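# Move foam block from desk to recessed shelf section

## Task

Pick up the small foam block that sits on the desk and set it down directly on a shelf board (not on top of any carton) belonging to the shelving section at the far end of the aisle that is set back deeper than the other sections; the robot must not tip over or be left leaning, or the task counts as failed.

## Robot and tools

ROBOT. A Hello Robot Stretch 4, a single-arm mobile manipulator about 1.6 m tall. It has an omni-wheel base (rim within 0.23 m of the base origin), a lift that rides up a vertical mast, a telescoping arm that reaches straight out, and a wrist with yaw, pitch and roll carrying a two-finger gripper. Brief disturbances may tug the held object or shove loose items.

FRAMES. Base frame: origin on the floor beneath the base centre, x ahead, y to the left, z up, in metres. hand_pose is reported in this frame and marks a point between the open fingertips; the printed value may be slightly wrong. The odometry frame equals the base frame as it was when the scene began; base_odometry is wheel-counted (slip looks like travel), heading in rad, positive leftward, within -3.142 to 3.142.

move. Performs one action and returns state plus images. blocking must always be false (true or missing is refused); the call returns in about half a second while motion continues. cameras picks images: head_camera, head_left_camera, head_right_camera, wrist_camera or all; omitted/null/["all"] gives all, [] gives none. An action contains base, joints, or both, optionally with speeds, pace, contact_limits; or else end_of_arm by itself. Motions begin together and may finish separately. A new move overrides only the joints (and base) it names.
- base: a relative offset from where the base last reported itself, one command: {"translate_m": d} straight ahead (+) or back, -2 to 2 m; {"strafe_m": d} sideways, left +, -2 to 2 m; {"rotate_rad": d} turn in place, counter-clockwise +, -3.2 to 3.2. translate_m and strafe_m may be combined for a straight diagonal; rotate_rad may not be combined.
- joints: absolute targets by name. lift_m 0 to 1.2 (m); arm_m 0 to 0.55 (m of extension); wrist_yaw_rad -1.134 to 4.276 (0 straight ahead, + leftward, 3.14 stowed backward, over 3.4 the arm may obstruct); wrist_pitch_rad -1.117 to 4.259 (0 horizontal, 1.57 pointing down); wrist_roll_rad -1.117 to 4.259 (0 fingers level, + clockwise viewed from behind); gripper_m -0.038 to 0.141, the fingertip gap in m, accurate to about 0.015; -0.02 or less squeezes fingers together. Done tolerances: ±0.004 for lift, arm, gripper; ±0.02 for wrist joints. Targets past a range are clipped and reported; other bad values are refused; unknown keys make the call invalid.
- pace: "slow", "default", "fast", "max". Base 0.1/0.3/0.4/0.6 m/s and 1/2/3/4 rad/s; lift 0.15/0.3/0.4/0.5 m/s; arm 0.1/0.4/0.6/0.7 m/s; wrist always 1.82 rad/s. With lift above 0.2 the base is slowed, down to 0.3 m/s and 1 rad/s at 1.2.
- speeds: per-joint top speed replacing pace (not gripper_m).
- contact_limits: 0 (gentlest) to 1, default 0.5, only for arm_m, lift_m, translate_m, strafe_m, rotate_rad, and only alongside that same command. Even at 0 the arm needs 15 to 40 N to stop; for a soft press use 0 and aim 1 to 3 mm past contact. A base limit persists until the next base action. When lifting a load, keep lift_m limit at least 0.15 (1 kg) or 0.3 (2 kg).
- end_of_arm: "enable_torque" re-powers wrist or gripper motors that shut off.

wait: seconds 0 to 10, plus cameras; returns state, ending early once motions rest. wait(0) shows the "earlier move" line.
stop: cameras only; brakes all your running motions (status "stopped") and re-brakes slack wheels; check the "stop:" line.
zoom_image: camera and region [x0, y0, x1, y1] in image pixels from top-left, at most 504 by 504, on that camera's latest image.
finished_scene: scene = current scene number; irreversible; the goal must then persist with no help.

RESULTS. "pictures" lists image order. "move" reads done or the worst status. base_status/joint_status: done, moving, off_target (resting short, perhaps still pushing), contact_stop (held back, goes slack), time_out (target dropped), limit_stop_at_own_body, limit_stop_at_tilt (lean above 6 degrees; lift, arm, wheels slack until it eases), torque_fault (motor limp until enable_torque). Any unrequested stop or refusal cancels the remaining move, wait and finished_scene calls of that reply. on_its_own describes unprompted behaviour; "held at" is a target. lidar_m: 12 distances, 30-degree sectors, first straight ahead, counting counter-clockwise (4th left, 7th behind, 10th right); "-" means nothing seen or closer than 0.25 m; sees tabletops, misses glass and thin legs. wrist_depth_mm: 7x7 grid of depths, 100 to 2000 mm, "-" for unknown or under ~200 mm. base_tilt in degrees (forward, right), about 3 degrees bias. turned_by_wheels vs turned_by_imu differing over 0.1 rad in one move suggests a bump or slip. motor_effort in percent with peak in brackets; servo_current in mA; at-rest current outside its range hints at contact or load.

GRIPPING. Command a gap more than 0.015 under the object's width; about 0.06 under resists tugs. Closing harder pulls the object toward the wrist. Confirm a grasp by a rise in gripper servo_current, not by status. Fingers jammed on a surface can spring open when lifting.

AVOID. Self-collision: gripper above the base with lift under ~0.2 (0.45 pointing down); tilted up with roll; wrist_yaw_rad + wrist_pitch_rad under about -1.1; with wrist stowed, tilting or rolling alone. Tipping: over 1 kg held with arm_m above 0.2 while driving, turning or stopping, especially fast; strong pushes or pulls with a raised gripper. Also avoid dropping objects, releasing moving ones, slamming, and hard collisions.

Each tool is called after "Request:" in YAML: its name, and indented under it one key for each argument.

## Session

Request:
move:
  blocking: false
  cameras: ["all"]

Scene clock: 0.00 s.
base_odometry: x=+0.000 y=+0.000 heading=+0.000
turned_by_wheels: +0.000
turned_by_imu: +0.000
base_tilt: forward=+0.3 right=+1.3
lidar_m: 1.83 1.83 2.11 1.03 1.04 1.25 1.87 1.89 1.17 1.09 1.06 1.21
base_status: not commanded
joint_positions: lift_m=+0.246 arm_m=+0.002 wrist_yaw_rad=+3.068 wrist_pitch_rad=+0.002 wrist_roll_rad=+0.000 gripper_m=+0.056
joint_status: not commanded
measured_speeds: all 0
motor_effort: lift_m=+20 arm_m=-4 wheel_0=+0 wheel_1=-1 wheel_2=+0
servo_current: wrist_yaw_rad=39 wrist_pitch_rad=46 wrist_roll_rad=26 gripper_m=39
hand_pose: x=-0.1080 y=+0.1084 z=+0.4236 quat_wxyz=(+0.037, -0.001, +0.000, +0.999) (m; base frame)
wrist_depth_mm: - 138 - - - - - / 114 139 - - - - - / 117 140 285 - - - - / 136 177 - - - - - / - 1863 - - - - - / 1397 1464 196 1464 1397 1537 1336 / 1008 917 1060 152 976 1008 1060
pictures: head_camera, head_left_camera, head_right_camera, wrist_camera
camera_calibration:
wrist_camera: T_world_to_cam=[[0.121255, 0.991667, 0.0435218, -0.135582], [0.0279103, 0.0404218, -0.998793, 0.474762], [-0.992229, 0.122323, -0.0227764, 0.118878], [0, 0, 0, 1]] pos_world=[0.121144, 0.10072, 0.482798]

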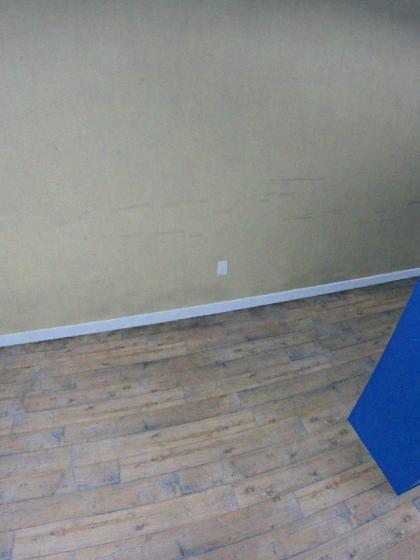

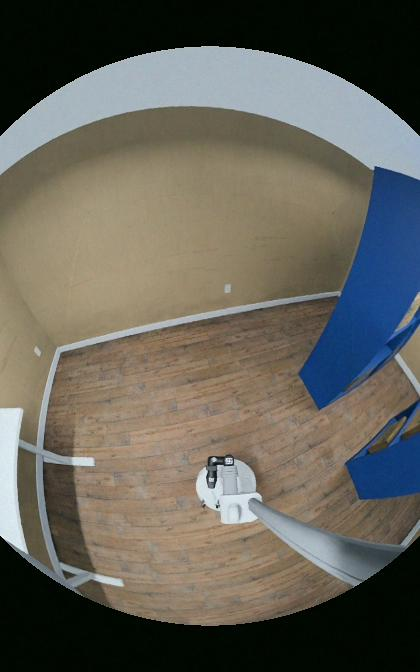

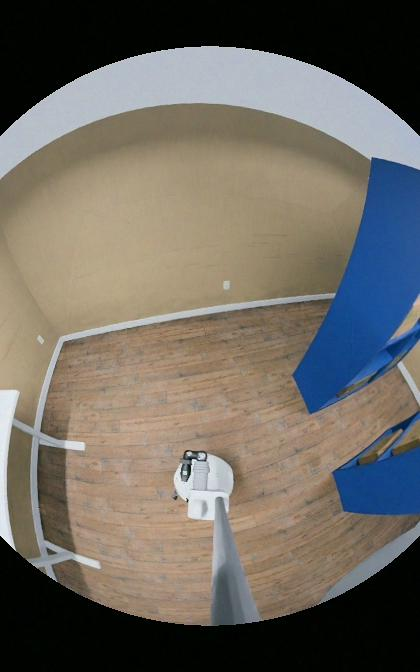

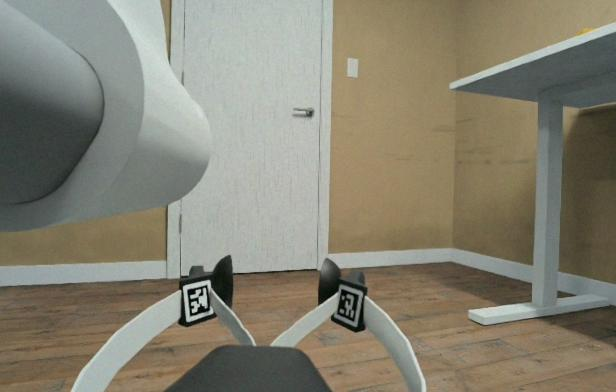

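Request:
move:
  blocking: false
  base: {"rotate_rad": 1.57}
  joints: {"lift_m": 0.84, "gripper_m": 0.125}
  cameras: []

Request:
wait:
  seconds: 4
  cameras: ["head_camera", "head_left_camera"]

Scene clock: 8.77 s.
move: moving
base_odometry: x=+0.000 y=+0.000 heading=+0.261
turned_by_wheels: +0.261
turned_by_imu: +0.256
base_tilt: forward=+0.4 right=+1.5
lidar_m: 1.83 1.90 1.07 1.02 1.09 1.95 1.84 2.00 1.07 1.05 1.06 1.91
base_status: rotate_rad moving
joint_positions: lift_m=+0.285 arm_m=+0.002 wrist_yaw_rad=+3.068 wrist_pitch_rad=+0.002 wrist_roll_rad=+0.000 gripper_m=+0.076
joint_status: lift_m moving; gripper_m moving
measured_speeds: translate_m=+0.000 strafe_m=+0.000 rotate_rad=+0.991 lift_m=+0.148 arm_m=+0.000 wrist_yaw_rad=+0.000 wrist_pitch_rad=+0.000 wrist_roll_rad=+0.000
motor_effort: lift_m=+26(27) arm_m=-4(4) wheel_0=-7(8) wheel_1=-5(7) wheel_2=-8(8)
servo_current: wrist_yaw_rad=26(39) wrist_pitch_rad=46(59) wrist_roll_rad=26(33) gripper_m=72(91)
hand_pose: x=-0.1080 y=+0.1084 z=+0.4625 quat_wxyz=(+0.037, -0.001, +0.000, +0.999) (m; base frame)
wrist_depth_mm: - 138 1983 - - - - / - 139 1921 - - - - / 116 140 293 - - - - / 137 169 - - - - - / - - 1983 - - - - / 1464 1397 200 1576 197 1618 1618 / 1078 991 1098 149 1060 1098 1060
pictures: none
No camera images: "cameras" was empty.

Scene clock: 11.53 s.
earlier move: done
base_odometry: x=+0.000 y=+0.000 heading=+1.570
turned_by_wheels: +1.309
turned_by_imu: +1.292
base_tilt: forward=+0.4 right=+1.3
lidar_m: 1.03 1.03 1.23 1.83 1.88 1.20 1.06 1.06 1.21 1.83 1.83 2.11
base_status: done
joint_positions: lift_m=+0.840 arm_m=+0.002 wrist_yaw_rad=+3.068 wrist_pitch_rad=+0.002 wrist_roll_rad=+0.000 gripper_m=+0.125
joint_status: all done
measured_speeds: all 0
motor_effort: lift_m=+24(27) arm_m=-4(4) wheel_0=-2(9) wheel_1=-1(8) wheel_2=-2(9)
servo_current: wrist_yaw_rad=33(46) wrist_pitch_rad=39(59) wrist_roll_rad=33(33) gripper_m=46(111)
hand_pose: x=-0.1080 y=+0.1084 z=+1.0173 quat_wxyz=(+0.037, -0.001, +0.000, +0.999) (m; base frame)
wrist_depth_mm: - 138 - - - - - / 114 139 - - - - - / 115 140 291 - - - - / 137 176 - - - - - / - - - - - - - / - 191 - - 195 - - / - - - - - - -
wait: 2.77 of 4 s (the move ended)
pictures: head_camera, head_left_camera

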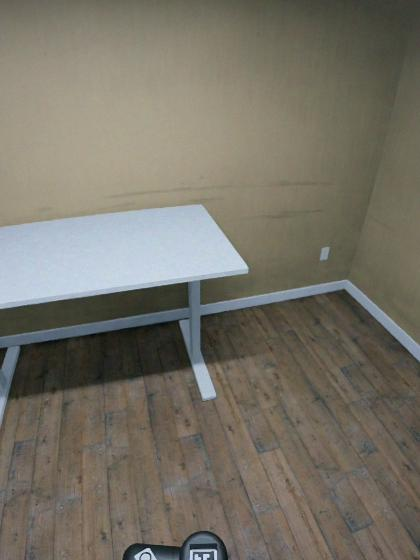

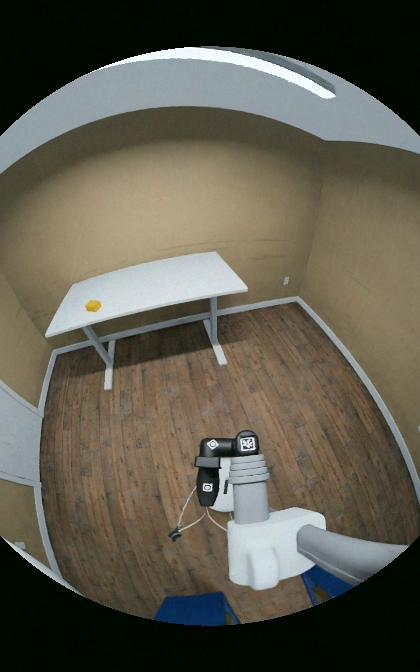

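Request:
move:
  base: {"rotate_rad": 0.263}
  joints: {"wrist_yaw_rad": 0, "wrist_pitch_rad": 0.35, "gripper_m": 0.125}
  blocking: false
  cameras: []

Request:
wait:
  seconds: 4
  cameras: ["head_camera", "head_left_camera", "head_right_camera"]

Scene clock: 39.37 s.
move: moving
base_odometry: x=+0.000 y=+0.000 heading=+1.787
turned_by_wheels: +0.217
turned_by_imu: +0.214
base_tilt: forward=+0.4 right=+1.5
lidar_m: 1.03 1.09 1.43 1.85 1.92 1.07 1.08 1.07 1.93 1.83 1.89 1.08
base_status: rotate_rad moving
joint_positions: lift_m=+0.840 arm_m=+0.002 wrist_yaw_rad=+2.465 wrist_pitch_rad=+0.349 wrist_roll_rad=+0.000 gripper_m=+0.125
joint_status: wrist_yaw_rad moving; wrist_pitch_rad moving; the others done
measured_speeds: translate_m=+0.000 strafe_m=+0.001 rotate_rad=+0.457 lift_m=+0.000 arm_m=+0.000 wrist_yaw_rad=-1.805 wrist_pitch_rad=+0.074 wrist_roll_rad=+0.000
motor_effort: lift_m=+24(24) arm_m=-4(4) wheel_0=-4(8) wheel_1=-3(7) wheel_2=-1(8)
servo_current: wrist_yaw_rad=85(104) wrist_pitch_rad=52(65) wrist_roll_rad=20(33) gripper_m=52(52)
hand_pose: x=+0.0166 y=+0.2379 z=+0.9193 quat_wxyz=(+0.327, -0.164, +0.058, +0.929) (m; base frame)
wrist_depth_mm: - - - - - - - / - - - - - - - / - - - - - - - / - 1336 - - - - - / - 1537 - - - - - / 1576 197 1464 1661 198 1661 1618 / 1336 1336 1397 - 1397 1336 1397
pictures: none
No camera images: "cameras" was empty.

Scene clock: 41.40 s.
earlier move: done
base_odometry: x=+0.000 y=+0.000 heading=+1.832
turned_by_wheels: +0.045
turned_by_imu: +0.045
base_tilt: forward=+0.4 right=+1.4
lidar_m: 1.02 1.07 1.93 1.83 1.96 1.08 1.08 1.06 1.91 1.83 1.90 1.08
base_status: done
joint_positions: lift_m=+0.840 arm_m=+0.002 wrist_yaw_rad=+0.004 wrist_pitch_rad=+0.350 wrist_roll_rad=+0.000 gripper_m=+0.125
joint_status: all done
measured_speeds: all 0
motor_effort: lift_m=+24(24) arm_m=-4(4) wheel_0=-3(8) wheel_1=+0(7) wheel_2=+1(8)
servo_current: wrist_yaw_rad=33(124) wrist_pitch_rad=39(65) wrist_roll_rad=33(39) gripper_m=46(52)
hand_pose: x=+0.4444 y=-0.0865 z=+0.9190 quat_wxyz=(+0.985, +0.000, +0.174, +0.002) (m; base frame)
wrist_depth_mm: - - - - - - - / - - - - - - - / - - - - - - - / - - - - - - - / - - - - 1281 - - / 1499 198 1708 1618 196 1618 1618 / 1281 1336 1366 - 1336 1366 1366
wait: 2.03 of 4 s (the move ended)
pictures: head_camera, head_left_camera, head_right_camera

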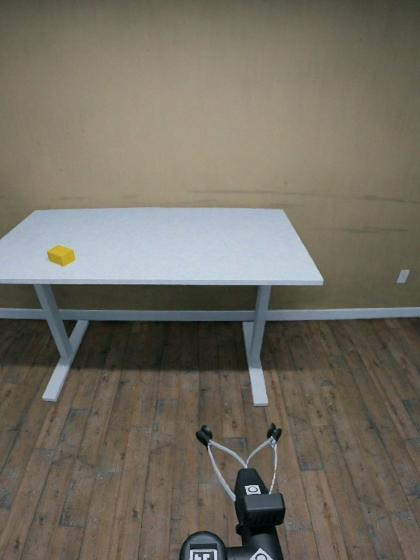

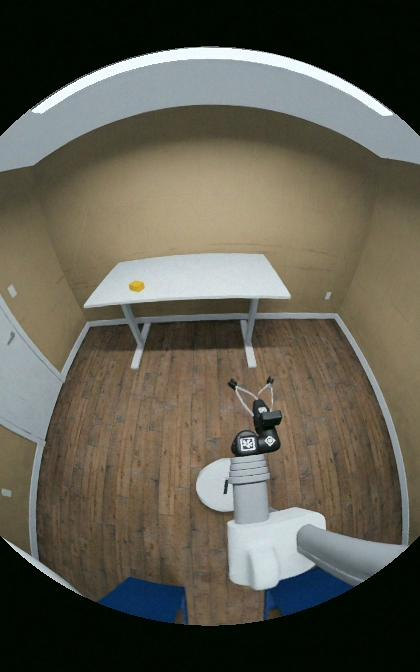

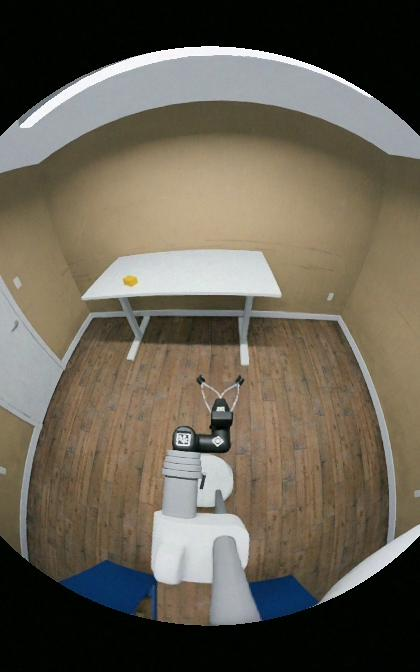

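Request:
move:
  base: {"translate_m": 0.65, "strafe_m": 0.81}
  joints: {"lift_m": 0.84}
  pace: "fast"
  blocking: false
  cameras: []

Request:
wait:
  seconds: 6
  cameras: ["head_camera", "wrist_camera"]

Scene clock: 55.33 s.
move: moving
base_odometry: x=-0.041 y=+0.018 heading=+1.832
turned_by_wheels: +0.000
turned_by_imu: -0.001
base_tilt: forward=+0.5 right=+1.4
lidar_m: 1.00 1.07 1.89 1.82 1.93 1.10 1.20 1.11 1.95 1.85 1.95 1.05
base_status: translate_m moving; strafe_m moving
joint_positions: lift_m=+0.840 arm_m=+0.002 wrist_yaw_rad=+0.003 wrist_pitch_rad=+0.350 wrist_roll_rad=+0.000 gripper_m=+0.125
joint_status: lift_m moving
measured_speeds: translate_m=+0.108 strafe_m=+0.132 rotate_rad=+0.002 lift_m=+0.000 arm_m=+0.000 wrist_yaw_rad=+0.000 wrist_pitch_rad=+0.000 wrist_roll_rad=+0.000
motor_effort: lift_m=+24(24) arm_m=-4(4) wheel_0=-7(8) wheel_1=+11(13) wheel_2=-7(9)
servo_current: wrist_yaw_rad=39(39) wrist_pitch_rad=26(46) wrist_roll_rad=26(33) gripper_m=46(52)
hand_pose: x=+0.4444 y=-0.0866 z=+0.9190 quat_wxyz=(+0.985, +0.000, +0.174, +0.002) (m; base frame)
wrist_depth_mm: - - - - - - - / - - - - - - - / - - - - - - - / - - - - - - - / - - - - 1255 - - / 1576 198 1661 1618 196 1661 1661 / 1336 1336 1366 - 1336 1308 1366
pictures: none
No camera images: "cameras" was empty.

Scene clock: 58.97 s.
earlier move: done
base_odometry: x=-0.950 y=+0.419 heading=+1.832
turned_by_wheels: +0.000
turned_by_imu: +0.002
base_tilt: forward=+0.3 right=+1.5
lidar_m: 0.39 0.42 1.10 1.01 1.10 1.56 1.67 1.75 2.75 2.64 0.60 0.47
base_status: done
joint_positions: lift_m=+0.840 arm_m=+0.002 wrist_yaw_rad=-0.003 wrist_pitch_rad=+0.350 wrist_roll_rad=+0.000 gripper_m=+0.125
joint_status: all done
measured_speeds: all 0
motor_effort: lift_m=+19(24) arm_m=+4(4) wheel_0=-2(8) wheel_1=-2(13) wheel_2=+1(13)
servo_current: wrist_yaw_rad=33(59) wrist_pitch_rad=39(52) wrist_roll_rad=26(33) gripper_m=46(52)
hand_pose: x=+0.4438 y=-0.0883 z=+0.9194 quat_wxyz=(+0.985, +0.000, +0.174, -0.002) (m; base frame)
wrist_depth_mm: - - - - - - - / - - - - - - - / - - - - - - - / - - - - 324 298 - / - - - - 314 - - / - 189 - - 195 - - / - - - - - - -
wait: 3.63 of 6 s (the move ended)
pictures: head_camera, wrist_camera
camera_calibration:
wrist_camera: T_world_to_cam=[[-0.0334568, -0.997817, 0.0569342, -0.148304], [-0.363933, -0.0408921, -0.930527, 1.06642], [0.930824, -0.0518527, -0.36177, 0.144607], [0, 0, 0, 1]] pos_world=[0.248541, -0.0968736, 1.05309]

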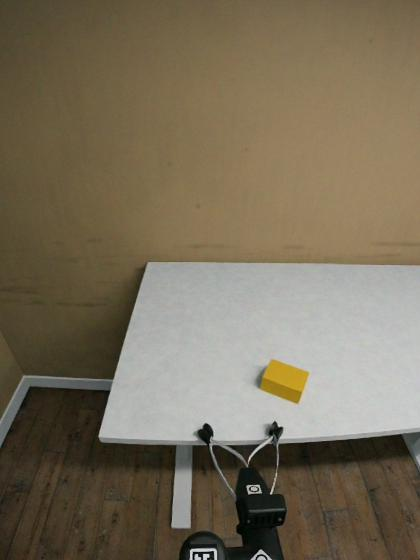

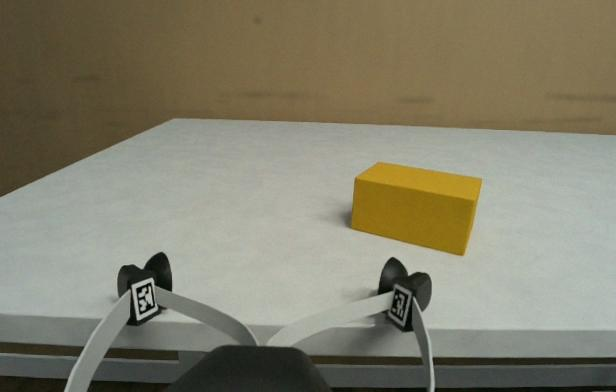

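Request:
zoom_image:
  camera: "head_camera"
  region: [190, 330, 350, 480]

Request:
zoom_image:
  camera: "wrist_camera"
  region: [300, 130, 520, 290]

Scaled by 3.150 from the camera's 420x560 image, which has a finer 1200x1600 frame.

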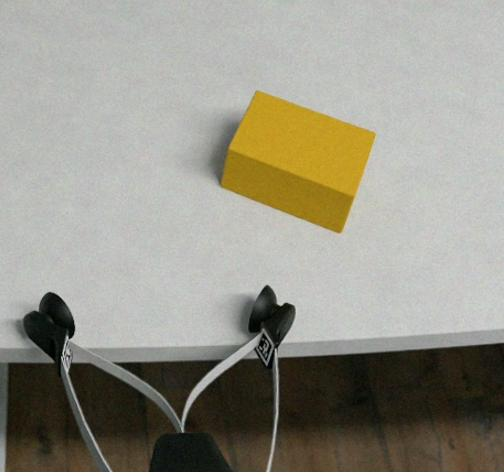

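Scaled by 2.291.

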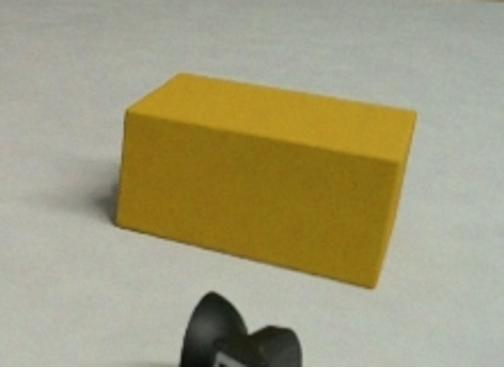

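Request:
move:
  base: {"strafe_m": -0.405}
  joints: {"lift_m": 0.93, "wrist_yaw_rad": 1.064, "gripper_m": 0.13}
  blocking: false
  cameras: []

Request:
wait:
  seconds: 3
  cameras: ["head_camera", "wrist_camera"]

Scene clock: 141.50 s.
move: moving
base_odometry: x=-0.914 y=+0.428 heading=+1.832
turned_by_wheels: +0.000
turned_by_imu: -0.001
base_tilt: forward=+0.4 right=+1.2
lidar_m: 0.40 0.45 1.15 1.03 1.15 1.62 1.66 1.98 2.72 2.61 0.59 0.44
base_status: strafe_m moving
joint_positions: lift_m=+0.879 arm_m=+0.002 wrist_yaw_rad=+0.603 wrist_pitch_rad=+0.350 wrist_roll_rad=+0.000 gripper_m=+0.130
joint_status: lift_m moving; wrist_yaw_rad moving; gripper_m moving
measured_speeds: translate_m=+0.000 strafe_m=-0.142 rotate_rad=+0.000 lift_m=+0.149 arm_m=+0.000 wrist_yaw_rad=+1.805 wrist_pitch_rad=+0.000 wrist_roll_rad=+0.000
motor_effort: lift_m=+25(27) arm_m=+4(4) wheel_0=+8(11) wheel_1=-9(9) wheel_2=+1(1)
servo_current: wrist_yaw_rad=85(124) wrist_pitch_rad=39(52) wrist_roll_rad=26(33) gripper_m=13(72)
hand_pose: x=+0.4458 y=+0.0817 z=+0.9582 quat_wxyz=(+0.940, -0.052, +0.166, +0.293) (m; base frame)
wrist_depth_mm: - - - - - - - / - - - - - - - / - - - - - - - / - - - - - - - / - 324 - - - - - / - 189 - - 195 - - / - 1281 1366 - - - -
pictures: none
No camera images: "cameras" was empty.

Scene clock: 144.13 s.
earlier move: done
base_odometry: x=-0.559 y=+0.523 heading=+1.832
turned_by_wheels: +0.000
turned_by_imu: -0.001
base_tilt: forward=+0.3 right=+1.4
lidar_m: 0.40 0.42 0.62 1.41 1.52 2.13 1.66 1.81 2.33 2.24 0.55 0.41
base_status: done
joint_positions: lift_m=+0.930 arm_m=+0.002 wrist_yaw_rad=+1.061 wrist_pitch_rad=+0.350 wrist_roll_rad=+0.000 gripper_m=+0.130
joint_status: all done
measured_speeds: all 0
motor_effort: lift_m=+23(27) arm_m=+4(4) wheel_0=+1(11) wheel_1=+1(9) wheel_2=+0(1)
servo_current: wrist_yaw_rad=33(124) wrist_pitch_rad=33(52) wrist_roll_rad=26(39) gripper_m=39(72)
hand_pose: x=+0.3817 y=+0.1937 z=+1.0090 quat_wxyz=(+0.850, -0.088, +0.150, +0.498) (m; base frame)
wrist_depth_mm: 1138 1229 - - - - - / 1160 - - - - - - / 1229 - - - - - - / - 1336 - - - - - / - 1366 - - - 351 - / - 194 1576 167 194 296 - / 1430 1366 1499 - - 306 -
wait: 2.63 of 3 s (the move ended)
pictures: head_camera, wrist_camera
camera_calibration:
wrist_camera: T_world_to_cam=[[0.855962, -0.513894, 0.0569365, -0.307396], [-0.141056, -0.338043, -0.9305, 1.11126], [0.497425, 0.788441, -0.36184, 0.252163], [0, 0, 0, 1]] pos_world=[0.294438, 0.0188686, 1.14277]

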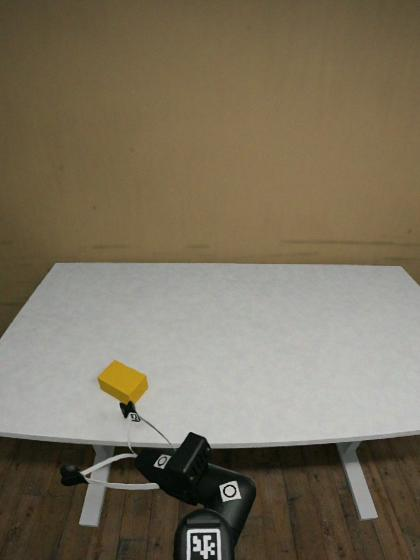

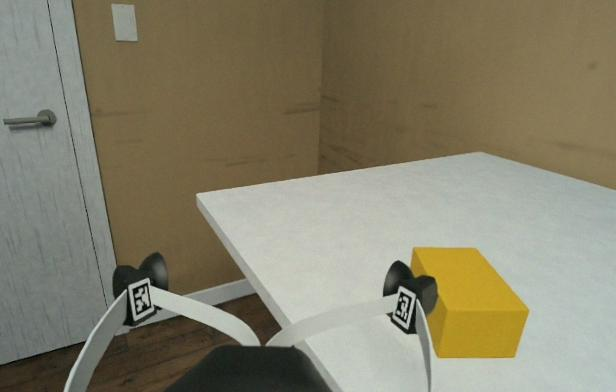

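Request:
zoom_image:
  camera: "head_camera"
  region: [50, 340, 210, 500]

Request:
zoom_image:
  camera: "wrist_camera"
  region: [380, 220, 560, 380]

Scaled by 3.150 from the camera's 420x560 image, which has a finer 1200x1600 frame.

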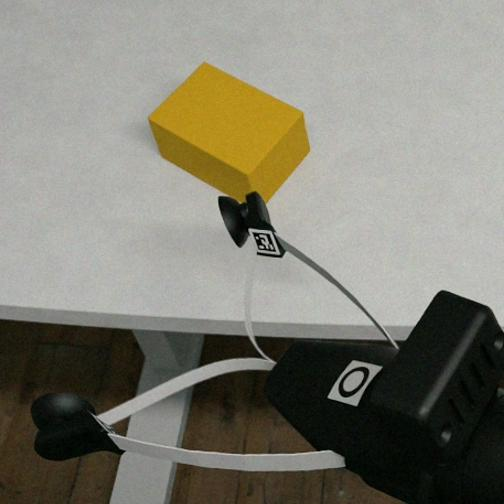

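Scaled by 2.800.

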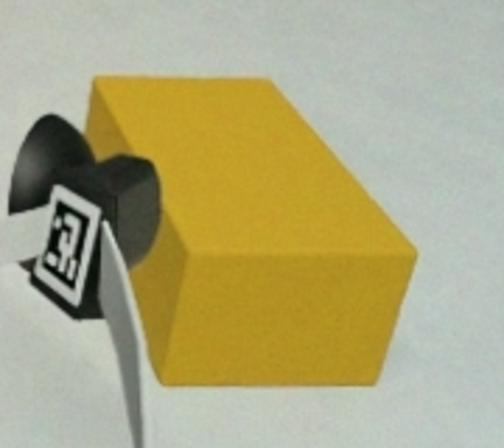

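Request:
move:
  joints: {"arm_m": 0.2025}
  blocking: false
  cameras: []

Request:
wait:
  seconds: 1.5
  cameras: ["head_camera", "wrist_camera"]

Request:
zoom_image:
  camera: "head_camera"
  region: [50, 300, 210, 460]

Scene clock: 246.53 s.
move: moving
base_odometry: x=-0.559 y=+0.523 heading=+1.832
turned_by_wheels: +0.000
turned_by_imu: -0.001
base_tilt: forward=+0.3 right=+1.4
lidar_m: 0.41 0.42 0.59 1.42 1.51 2.12 1.65 1.82 2.33 2.25 0.59 0.43
base_status: not commanded
joint_positions: lift_m=+0.930 arm_m=+0.054 wrist_yaw_rad=+1.061 wrist_pitch_rad=+0.350 wrist_roll_rad=+0.000 gripper_m=+0.130
joint_status: arm_m moving
measured_speeds: translate_m=+0.000 strafe_m=+0.000 rotate_rad=+0.000 lift_m=+0.000 arm_m=+0.198 wrist_yaw_rad=+0.000 wrist_pitch_rad=+0.000 wrist_roll_rad=+0.000
motor_effort: lift_m=+23(23) arm_m=+7(8) wheel_0=+1(1) wheel_1=+1(1) wheel_2=-1(1)
servo_current: wrist_yaw_rad=39(39) wrist_pitch_rad=39(59) wrist_roll_rad=26(33) gripper_m=52(52)
hand_pose: x=+0.4339 y=+0.1937 z=+1.0090 quat_wxyz=(+0.850, -0.088, +0.150, +0.498) (m; base frame)
wrist_depth_mm: 1138 1205 - - - - - / 1182 - - - - - - / 1255 - - - - - - / 1308 - - - - - - / - 1397 - - - - - / - 194 1576 - 195 277 - / 1366 1397 1499 - 278 278 -
pictures: none
No camera images: "cameras" was empty.

Scene clock: 247.73 s.
earlier move: done
base_odometry: x=-0.559 y=+0.523 heading=+1.832
turned_by_wheels: +0.000
turned_by_imu: +0.000
base_tilt: forward=+0.3 right=+1.5
lidar_m: 0.40 0.42 0.60 1.43 1.52 2.10 1.66 1.82 2.33 2.24 0.56 0.41
base_status: not commanded
joint_positions: lift_m=+0.930 arm_m=+0.202 wrist_yaw_rad=+1.061 wrist_pitch_rad=+0.350 wrist_roll_rad=+0.000 gripper_m=+0.130
joint_status: all done
measured_speeds: all 0
motor_effort: lift_m=+23(23) arm_m=+7(10) wheel_0=+1(1) wheel_1=+1(1) wheel_2=+0(1)
servo_current: wrist_yaw_rad=39(46) wrist_pitch_rad=46(59) wrist_roll_rad=26(33) gripper_m=46(52)
hand_pose: x=+0.5818 y=+0.1937 z=+1.0090 quat_wxyz=(+0.850, -0.088, +0.150, +0.498) (m; base frame)
wrist_depth_mm: 1160 - - - - - - / - - - - - - - / 1160 - - - - - - / 1229 - - - - - - / 1281 - - - - - - / - 188 - 178 195 - - / 1366 - - - - - -
wait: 1.20 of 1.5 s (the move ended)
pictures: head_camera, wrist_camera
camera_calibration:
wrist_camera: T_world_to_cam=[[0.855964, -0.51389, 0.0569367, -0.478615], [-0.141055, -0.338044, -0.9305, 1.13947], [0.497422, 0.788443, -0.36184, 0.152664], [0, 0, 0, 1]] pos_world=[0.494467, 0.018869, 1.14277]

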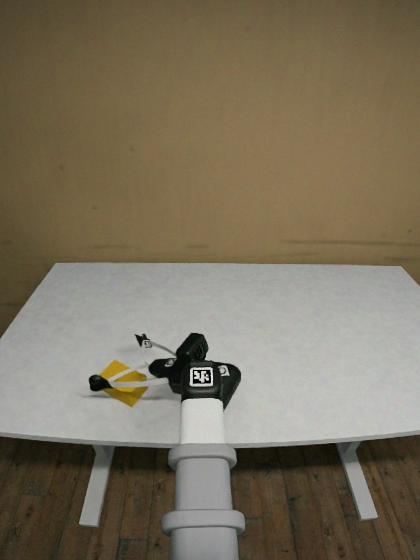

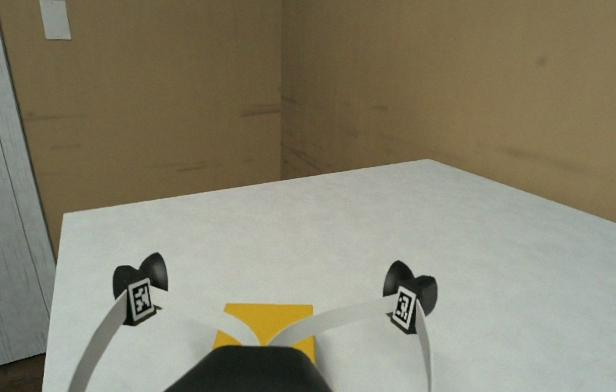

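Scaled by 3.150 from the camera's 420x560 image, which has a finer 1200x1600 frame.

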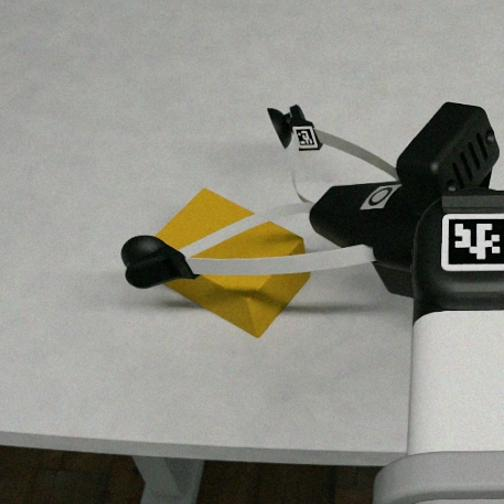

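Request:
move:
  joints: {"arm_m": 0.195, "lift_m": 0.875, "gripper_m": 0.135}
  pace: "slow"
  contact_limits: {"lift_m": 0.2}
  blocking: false
  cameras: []

Request:
wait:
  seconds: 1.5
  cameras: ["head_camera", "wrist_camera"]

Request:
zoom_image:
  camera: "head_camera"
  region: [50, 300, 210, 460]

Scene clock: 265.13 s.
move: moving
base_odometry: x=-0.559 y=+0.523 heading=+1.832
turned_by_wheels: +0.000
turned_by_imu: -0.001
base_tilt: forward=+0.3 right=+1.4
lidar_m: 0.39 0.42 0.59 1.41 1.52 2.11 1.66 1.81 2.31 2.24 0.59 0.43
base_status: not commanded
joint_positions: lift_m=+0.904 arm_m=+0.195 wrist_yaw_rad=+1.061 wrist_pitch_rad=+0.350 wrist_roll_rad=+0.000 gripper_m=+0.135
joint_status: lift_m moving; arm_m moving; gripper_m moving
measured_speeds: translate_m=+0.000 strafe_m=+0.000 rotate_rad=+0.000 lift_m=-0.099 arm_m=-0.005 wrist_yaw_rad=+0.000 wrist_pitch_rad=+0.000 wrist_roll_rad=+0.000
motor_effort: lift_m=+16(23) arm_m=-7(8) wheel_0=+1(1) wheel_1=+1(1) wheel_2=+0(1)
servo_current: wrist_yaw_rad=33(39) wrist_pitch_rad=39(52) wrist_roll_rad=26(39) gripper_m=72(85)
contact_limits: lift_m 0.2
hand_pose: x=+0.5748 y=+0.1937 z=+0.9836 quat_wxyz=(+0.850, -0.088, +0.150, +0.498) (m; base frame)
wrist_depth_mm: 1118 - - - - - - / - - - - - - - / 1160 - - - - - - / 1205 - - - - - - / 1308 - - - - - - / - 186 245 248 194 - - / 1366 - - - - - -
pictures: none
No camera images: "cameras" was empty.

Scene clock: 265.97 s.
earlier move: done
base_odometry: x=-0.559 y=+0.523 heading=+1.832
turned_by_wheels: +0.000
turned_by_imu: +0.000
base_tilt: forward=+0.1 right=+1.3
lidar_m: 0.41 0.42 0.60 1.40 1.51 2.12 1.65 1.82 2.33 2.24 0.60 0.43
base_status: not commanded
joint_positions: lift_m=+0.875 arm_m=+0.195 wrist_yaw_rad=+1.061 wrist_pitch_rad=+0.350 wrist_roll_rad=+0.000 gripper_m=+0.135
joint_status: all done
measured_speeds: all 0
motor_effort: lift_m=+14(23) arm_m=-7(8) wheel_0=+1(1) wheel_1=+1(1) wheel_2=+0(1)
servo_current: wrist_yaw_rad=39(46) wrist_pitch_rad=46(52) wrist_roll_rad=26(39) gripper_m=46(85)
contact_limits: lift_m 0.2
hand_pose: x=+0.5748 y=+0.1937 z=+0.9548 quat_wxyz=(+0.850, -0.088, +0.150, +0.498) (m; base frame)
wrist_depth_mm: - - - - - - - / - - - - - - - / 1205 - - - - - - / 1255 - - - - - - / - - 252 254 - - - / - 186 198 198 194 - - / - - - 135 - - -
wait: 0.83 of 1.5 s (the move ended)
pictures: head_camera, wrist_camera
camera_calibration:
wrist_camera: T_world_to_cam=[[0.855964, -0.513891, 0.0569367, -0.46953], [-0.141055, -0.338044, -0.9305, 1.08799], [0.497422, 0.788443, -0.361841, 0.136514], [0, 0, 0, 1]] pos_world=[0.487463, 0.018869, 1.08851]

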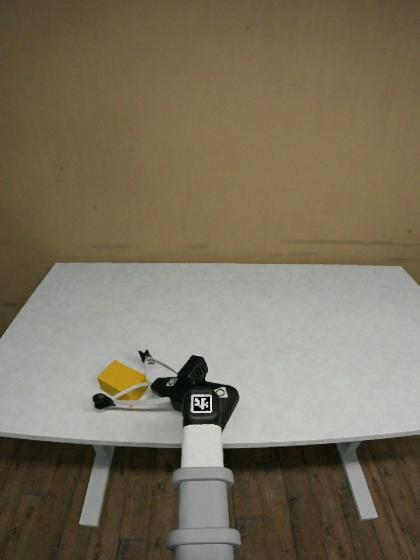

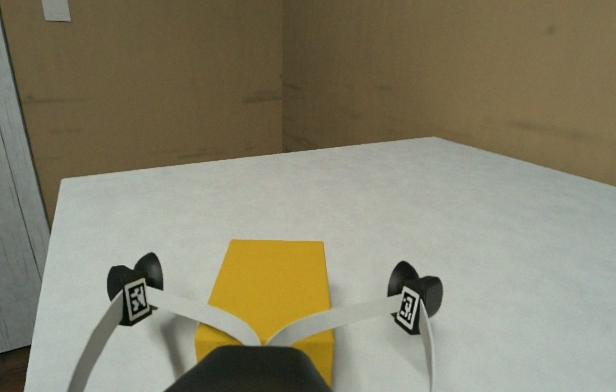

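Scaled by 3.150 from the camera's 420x560 image, which has a finer 1200x1600 frame.

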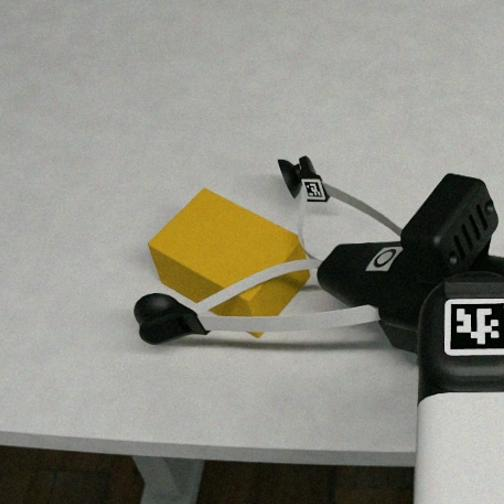

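Request:
move:
  joints: {"lift_m": 0.85}
  pace: "slow"
  contact_limits: {"lift_m": 0.2}
  blocking: false
  cameras: []

Request:
wait:
  seconds: 1
  cameras: ["head_camera", "wrist_camera"]

Request:
zoom_image:
  camera: "head_camera"
  region: [50, 300, 210, 460]

Scene clock: 280.20 s.
move: moving
base_odometry: x=-0.559 y=+0.523 heading=+1.832
turned_by_wheels: +0.000
turned_by_imu: -0.001
base_tilt: forward=+0.4 right=+1.2
lidar_m: 0.41 0.44 0.60 1.41 1.51 2.14 1.65 1.82 2.33 2.25 0.58 0.43
base_status: not commanded
joint_positions: lift_m=+0.854 arm_m=+0.195 wrist_yaw_rad=+1.061 wrist_pitch_rad=+0.350 wrist_roll_rad=+0.000 gripper_m=+0.135
joint_status: lift_m moving
measured_speeds: translate_m=+0.000 strafe_m=+0.000 rotate_rad=+0.000 lift_m=-0.042 arm_m=+0.000 wrist_yaw_rad=+0.000 wrist_pitch_rad=-0.005 wrist_roll_rad=+0.000
motor_effort: lift_m=+12(16) arm_m=-6(7) wheel_0=+1(1) wheel_1=+1(1) wheel_2=+0(1)
servo_current: wrist_yaw_rad=39(46) wrist_pitch_rad=39(52) wrist_roll_rad=26(39) gripper_m=52(52)
contact_limits: lift_m 0.2
hand_pose: x=+0.5748 y=+0.1937 z=+0.9339 quat_wxyz=(+0.850, -0.088, +0.150, +0.498) (m; base frame)
wrist_depth_mm: - - - - - - - / - - - - - - - / 1182 - - - - - - / 1229 - - - - - - / - - 228 228 - - - / - 185 177 177 195 - - / - - 174 109 - - -
pictures: none
No camera images: "cameras" was empty.

Scene clock: 280.70 s.
earlier move: done
base_odometry: x=-0.559 y=+0.523 heading=+1.832
turned_by_wheels: +0.000
turned_by_imu: +0.000
base_tilt: forward=+0.3 right=+1.6
lidar_m: 0.40 0.41 0.60 1.44 1.53 2.13 1.65 1.81 2.33 2.24 0.58 0.42
base_status: not commanded
joint_positions: lift_m=+0.851 arm_m=+0.195 wrist_yaw_rad=+1.061 wrist_pitch_rad=+0.347 wrist_roll_rad=+0.000 gripper_m=+0.135
joint_status: all done
measured_speeds: all 0
motor_effort: lift_m=+10(16) arm_m=-6(7) wheel_0=+1(1) wheel_1=+1(1) wheel_2=+0(1)
servo_current: wrist_yaw_rad=39(46) wrist_pitch_rad=33(52) wrist_roll_rad=26(39) gripper_m=52(52)
contact_limits: lift_m 0.2
hand_pose: x=+0.5749 y=+0.1939 z=+0.9307 quat_wxyz=(+0.850, -0.087, +0.149, +0.498) (m; base frame)
wrist_depth_mm: - - - - - - - / - - - - - - - / 1182 - - - - - - / 1229 - - - - - - / - - 224 222 - - - / - 180 172 177 193 - - / - - 173 109 - - -
wait: 0.50 of 1 s (the move ended)
pictures: head_camera, wrist_camera
camera_calibration:
wrist_camera: T_world_to_cam=[[0.855897, -0.51401, 0.0568634, -0.46801], [-0.139961, -0.33609, -0.931372, 1.06551], [0.497846, 0.7892, -0.3596, 0.125126], [0, 0, 0, 1]] pos_world=[0.487405, 0.0187956, 1.06399]

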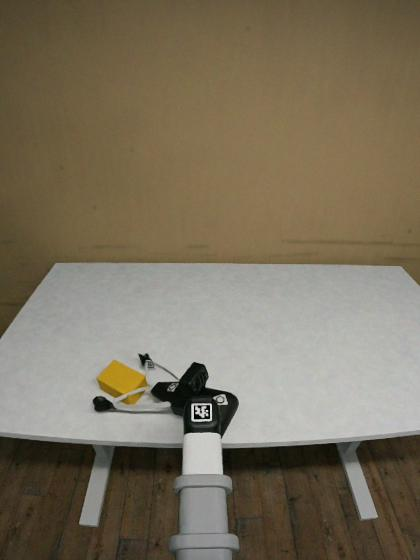

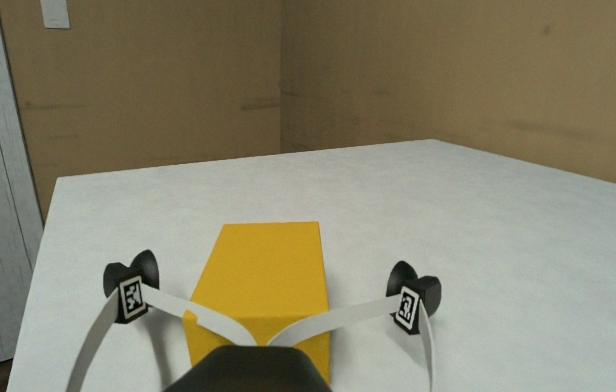

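Scaled by 3.150 from the camera's 420x560 image, which has a finer 1200x1600 frame.

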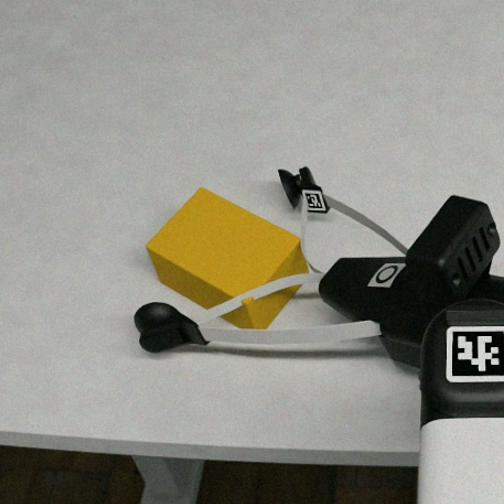

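Request:
move:
  joints: {"lift_m": 0.857}
  pace: "slow"
  blocking: false
  cameras: []

Request:
wait:
  seconds: 0.7
  cameras: ["head_camera", "wrist_camera"]

Request:
zoom_image:
  camera: "wrist_camera"
  region: [80, 200, 460, 392]

Request:
zoom_image:
  camera: "head_camera"
  region: [80, 340, 180, 440]

Scene clock: 298.63 s.
move: moving
base_odometry: x=-0.559 y=+0.523 heading=+1.832
turned_by_wheels: +0.000
turned_by_imu: -0.001
base_tilt: forward=+0.2 right=+1.4
lidar_m: 0.41 0.42 0.60 1.42 1.53 2.13 1.66 1.79 2.35 2.24 0.58 0.43
base_status: not commanded
joint_positions: lift_m=+0.857 arm_m=+0.195 wrist_yaw_rad=+1.061 wrist_pitch_rad=+0.347 wrist_roll_rad=+0.000 gripper_m=+0.135
joint_status: lift_m moving
measured_speeds: all 0
motor_effort: lift_m=+23(23) arm_m=-6(7) wheel_0=+1(1) wheel_1=+1(1) wheel_2=+0(1)
servo_current: wrist_yaw_rad=33(46) wrist_pitch_rad=26(46) wrist_roll_rad=26(33) gripper_m=39(46)
hand_pose: x=+0.5749 y=+0.1939 z=+0.9368 quat_wxyz=(+0.850, -0.087, +0.149, +0.498) (m; base frame)
wrist_depth_mm: - - - - - - - / - - - - - - - / 1160 - - - - - - / 1229 - - - - - - / - - 228 228 - - - / - 185 178 177 194 - - / - - 174 109 - - -
pictures: none
No camera images: "cameras" was empty.

Scene clock: 298.80 s.
earlier move: done
base_odometry: x=-0.559 y=+0.523 heading=+1.832
turned_by_wheels: +0.000
turned_by_imu: +0.000
base_tilt: forward=+0.3 right=+1.4
lidar_m: 0.41 0.41 0.60 1.42 1.52 2.15 1.66 1.83 2.32 2.25 0.59 0.43
base_status: not commanded
joint_positions: lift_m=+0.857 arm_m=+0.195 wrist_yaw_rad=+1.061 wrist_pitch_rad=+0.347 wrist_roll_rad=+0.000 gripper_m=+0.135
joint_status: all done
measured_speeds: all 0
motor_effort: lift_m=+22(23) arm_m=-6(7) wheel_0=+1(1) wheel_1=+1(1) wheel_2=-1(1)
servo_current: wrist_yaw_rad=46(46) wrist_pitch_rad=39(52) wrist_roll_rad=26(33) gripper_m=46(46)
hand_pose: x=+0.5749 y=+0.1939 z=+0.9368 quat_wxyz=(+0.850, -0.087, +0.149, +0.498) (m; base frame)
wrist_depth_mm: - - - - - - - / - - - - - - - / 1160 - - - - - - / 1229 - - - - - - / - - 228 228 - - - / - 186 177 177 195 - - / - - 175 109 - - -
wait: 0.17 of 0.7 s (the move ended)
pictures: head_camera, wrist_camera
camera_calibration:
wrist_camera: T_world_to_cam=[[0.855897, -0.51401, 0.0568634, -0.468351], [-0.139961, -0.33609, -0.931372, 1.0711], [0.497846, 0.7892, -0.3596, 0.127286], [0, 0, 0, 1]] pos_world=[0.487404, 0.0187956, 1.07]

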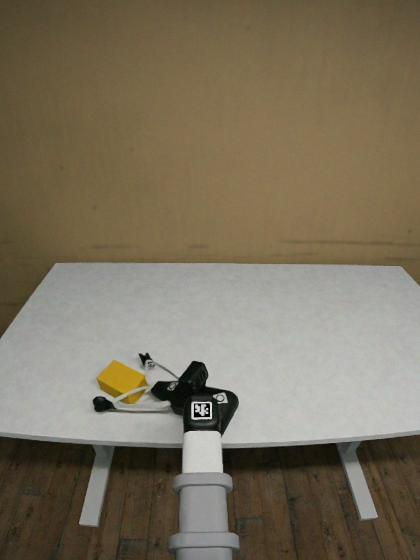

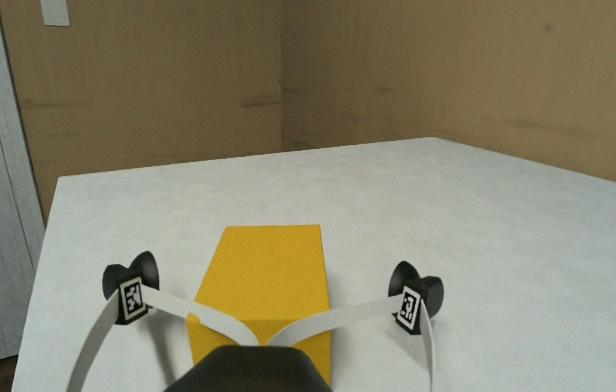

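Scaled by 1.326.

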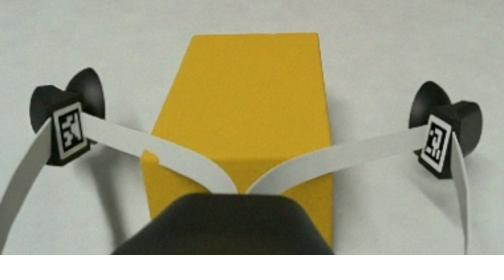

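Scaled by 5.040 from the camera's 420x560 image, which has a finer 1200x1600 frame.

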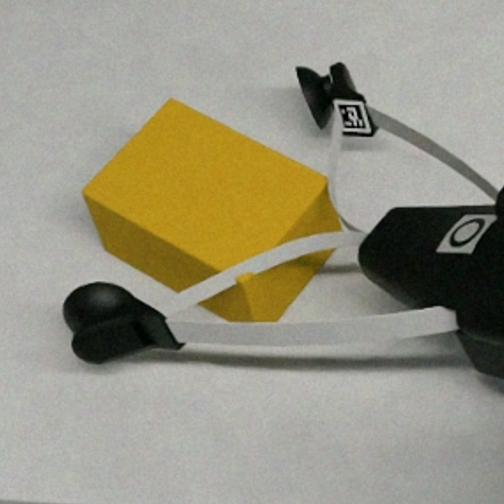

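Request:
move:
  base: {"strafe_m": -0.014}
  joints: {"arm_m": 0.187, "lift_m": 0.853}
  pace: "slow"
  blocking: false
  cameras: []

Request:
wait:
  seconds: 1
  cameras: ["head_camera", "wrist_camera"]

Request:
zoom_image:
  camera: "head_camera"
  region: [80, 340, 180, 440]

Scene clock: 315.83 s.
move: moving
base_odometry: x=-0.548 y=+0.526 heading=+1.832
turned_by_wheels: +0.000
turned_by_imu: -0.001
base_tilt: forward=+0.4 right=+1.4
lidar_m: 0.41 0.43 0.61 1.43 1.53 2.13 1.66 1.83 2.31 2.23 0.59 0.41
base_status: strafe_m moving
joint_positions: lift_m=+0.854 arm_m=+0.187 wrist_yaw_rad=+1.061 wrist_pitch_rad=+0.347 wrist_roll_rad=+0.000 gripper_m=+0.135
joint_status: lift_m moving; arm_m moving
measured_speeds: translate_m=+0.000 strafe_m=-0.021 rotate_rad=+0.000 lift_m=+0.000 arm_m=-0.007 wrist_yaw_rad=+0.000 wrist_pitch_rad=+0.000 wrist_roll_rad=+0.000
motor_effort: lift_m=+10(23) arm_m=-6(9) wheel_0=+3(7) wheel_1=-2(7) wheel_2=+0(1)
servo_current: wrist_yaw_rad=39(39) wrist_pitch_rad=39(46) wrist_roll_rad=26(33) gripper_m=39(52)
hand_pose: x=+0.5669 y=+0.1940 z=+0.9336 quat_wxyz=(+0.850, -0.087, +0.149, +0.498) (m; base frame)
wrist_depth_mm: 1118 - - - - - - / 1138 - - - - - - / 1182 - - - - - - / 1229 - 236 231 - - - / - - 202 194 - - - / - 181 173 172 193 - - / 1281 - - 134 - - -
pictures: none
No camera images: "cameras" was empty.

Scene clock: 316.30 s.
earlier move: done
base_odometry: x=-0.546 y=+0.527 heading=+1.832
turned_by_wheels: +0.000
turned_by_imu: +0.000
base_tilt: forward=+0.3 right=+1.4
lidar_m: 0.40 0.45 0.59 1.42 1.55 2.15 1.65 1.80 2.31 2.24 0.58 0.42
base_status: done
joint_positions: lift_m=+0.854 arm_m=+0.187 wrist_yaw_rad=+1.061 wrist_pitch_rad=+0.347 wrist_roll_rad=+0.000 gripper_m=+0.135
joint_status: all done
measured_speeds: all 0
motor_effort: lift_m=+12(23) arm_m=-6(9) wheel_0=+2(7) wheel_1=-1(7) wheel_2=+0(1)
servo_current: wrist_yaw_rad=33(39) wrist_pitch_rad=39(52) wrist_roll_rad=33(33) gripper_m=46(52)
hand_pose: x=+0.5667 y=+0.1940 z=+0.9336 quat_wxyz=(+0.850, -0.087, +0.149, +0.498) (m; base frame)
wrist_depth_mm: 1138 - - - - - - / 1138 - - - - - - / 1182 - - - - - - / 1229 - 232 233 - - - / - - 202 194 - - - / - 181 174 173 193 - - / 1255 - - 134 - - -
wait: 0.47 of 1 s (the move ended)
pictures: head_camera, wrist_camera
camera_calibration:
wrist_camera: T_world_to_cam=[[0.8562, -0.513506, 0.0568634, -0.461424], [-0.139763, -0.336172, -0.931372, 1.06698], [0.497381, 0.789494, -0.3596, 0.130309], [0, 0, 0, 1]] pos_world=[0.479382, 0.018867, 1.06685]

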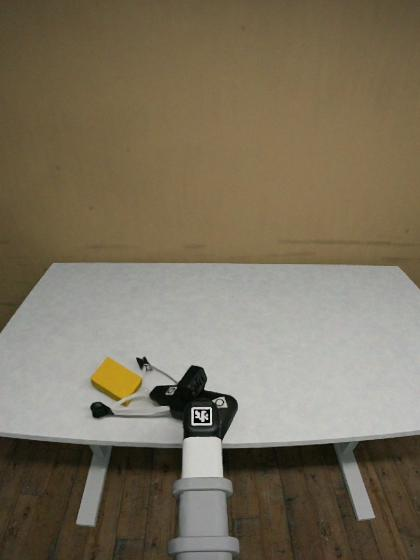

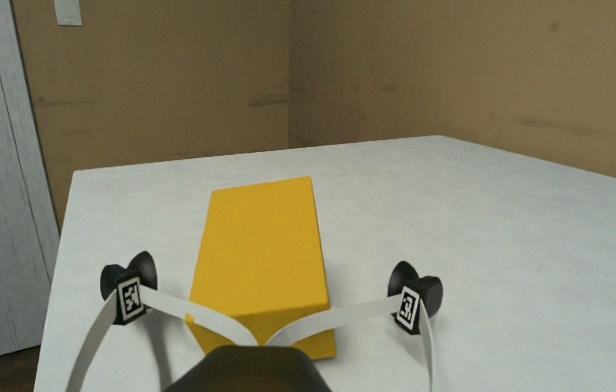

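Scaled by 5.040 from the camera's 420x560 image, which has a finer 1200x1600 frame.

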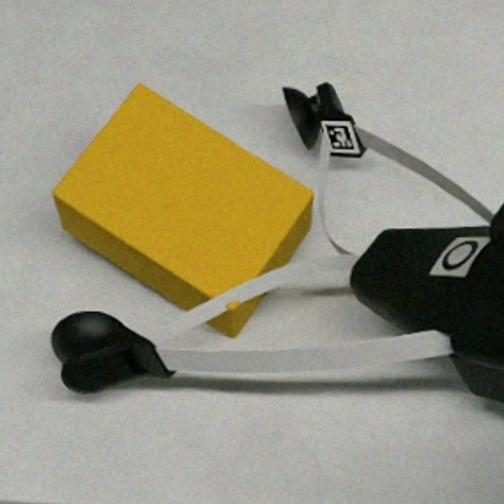

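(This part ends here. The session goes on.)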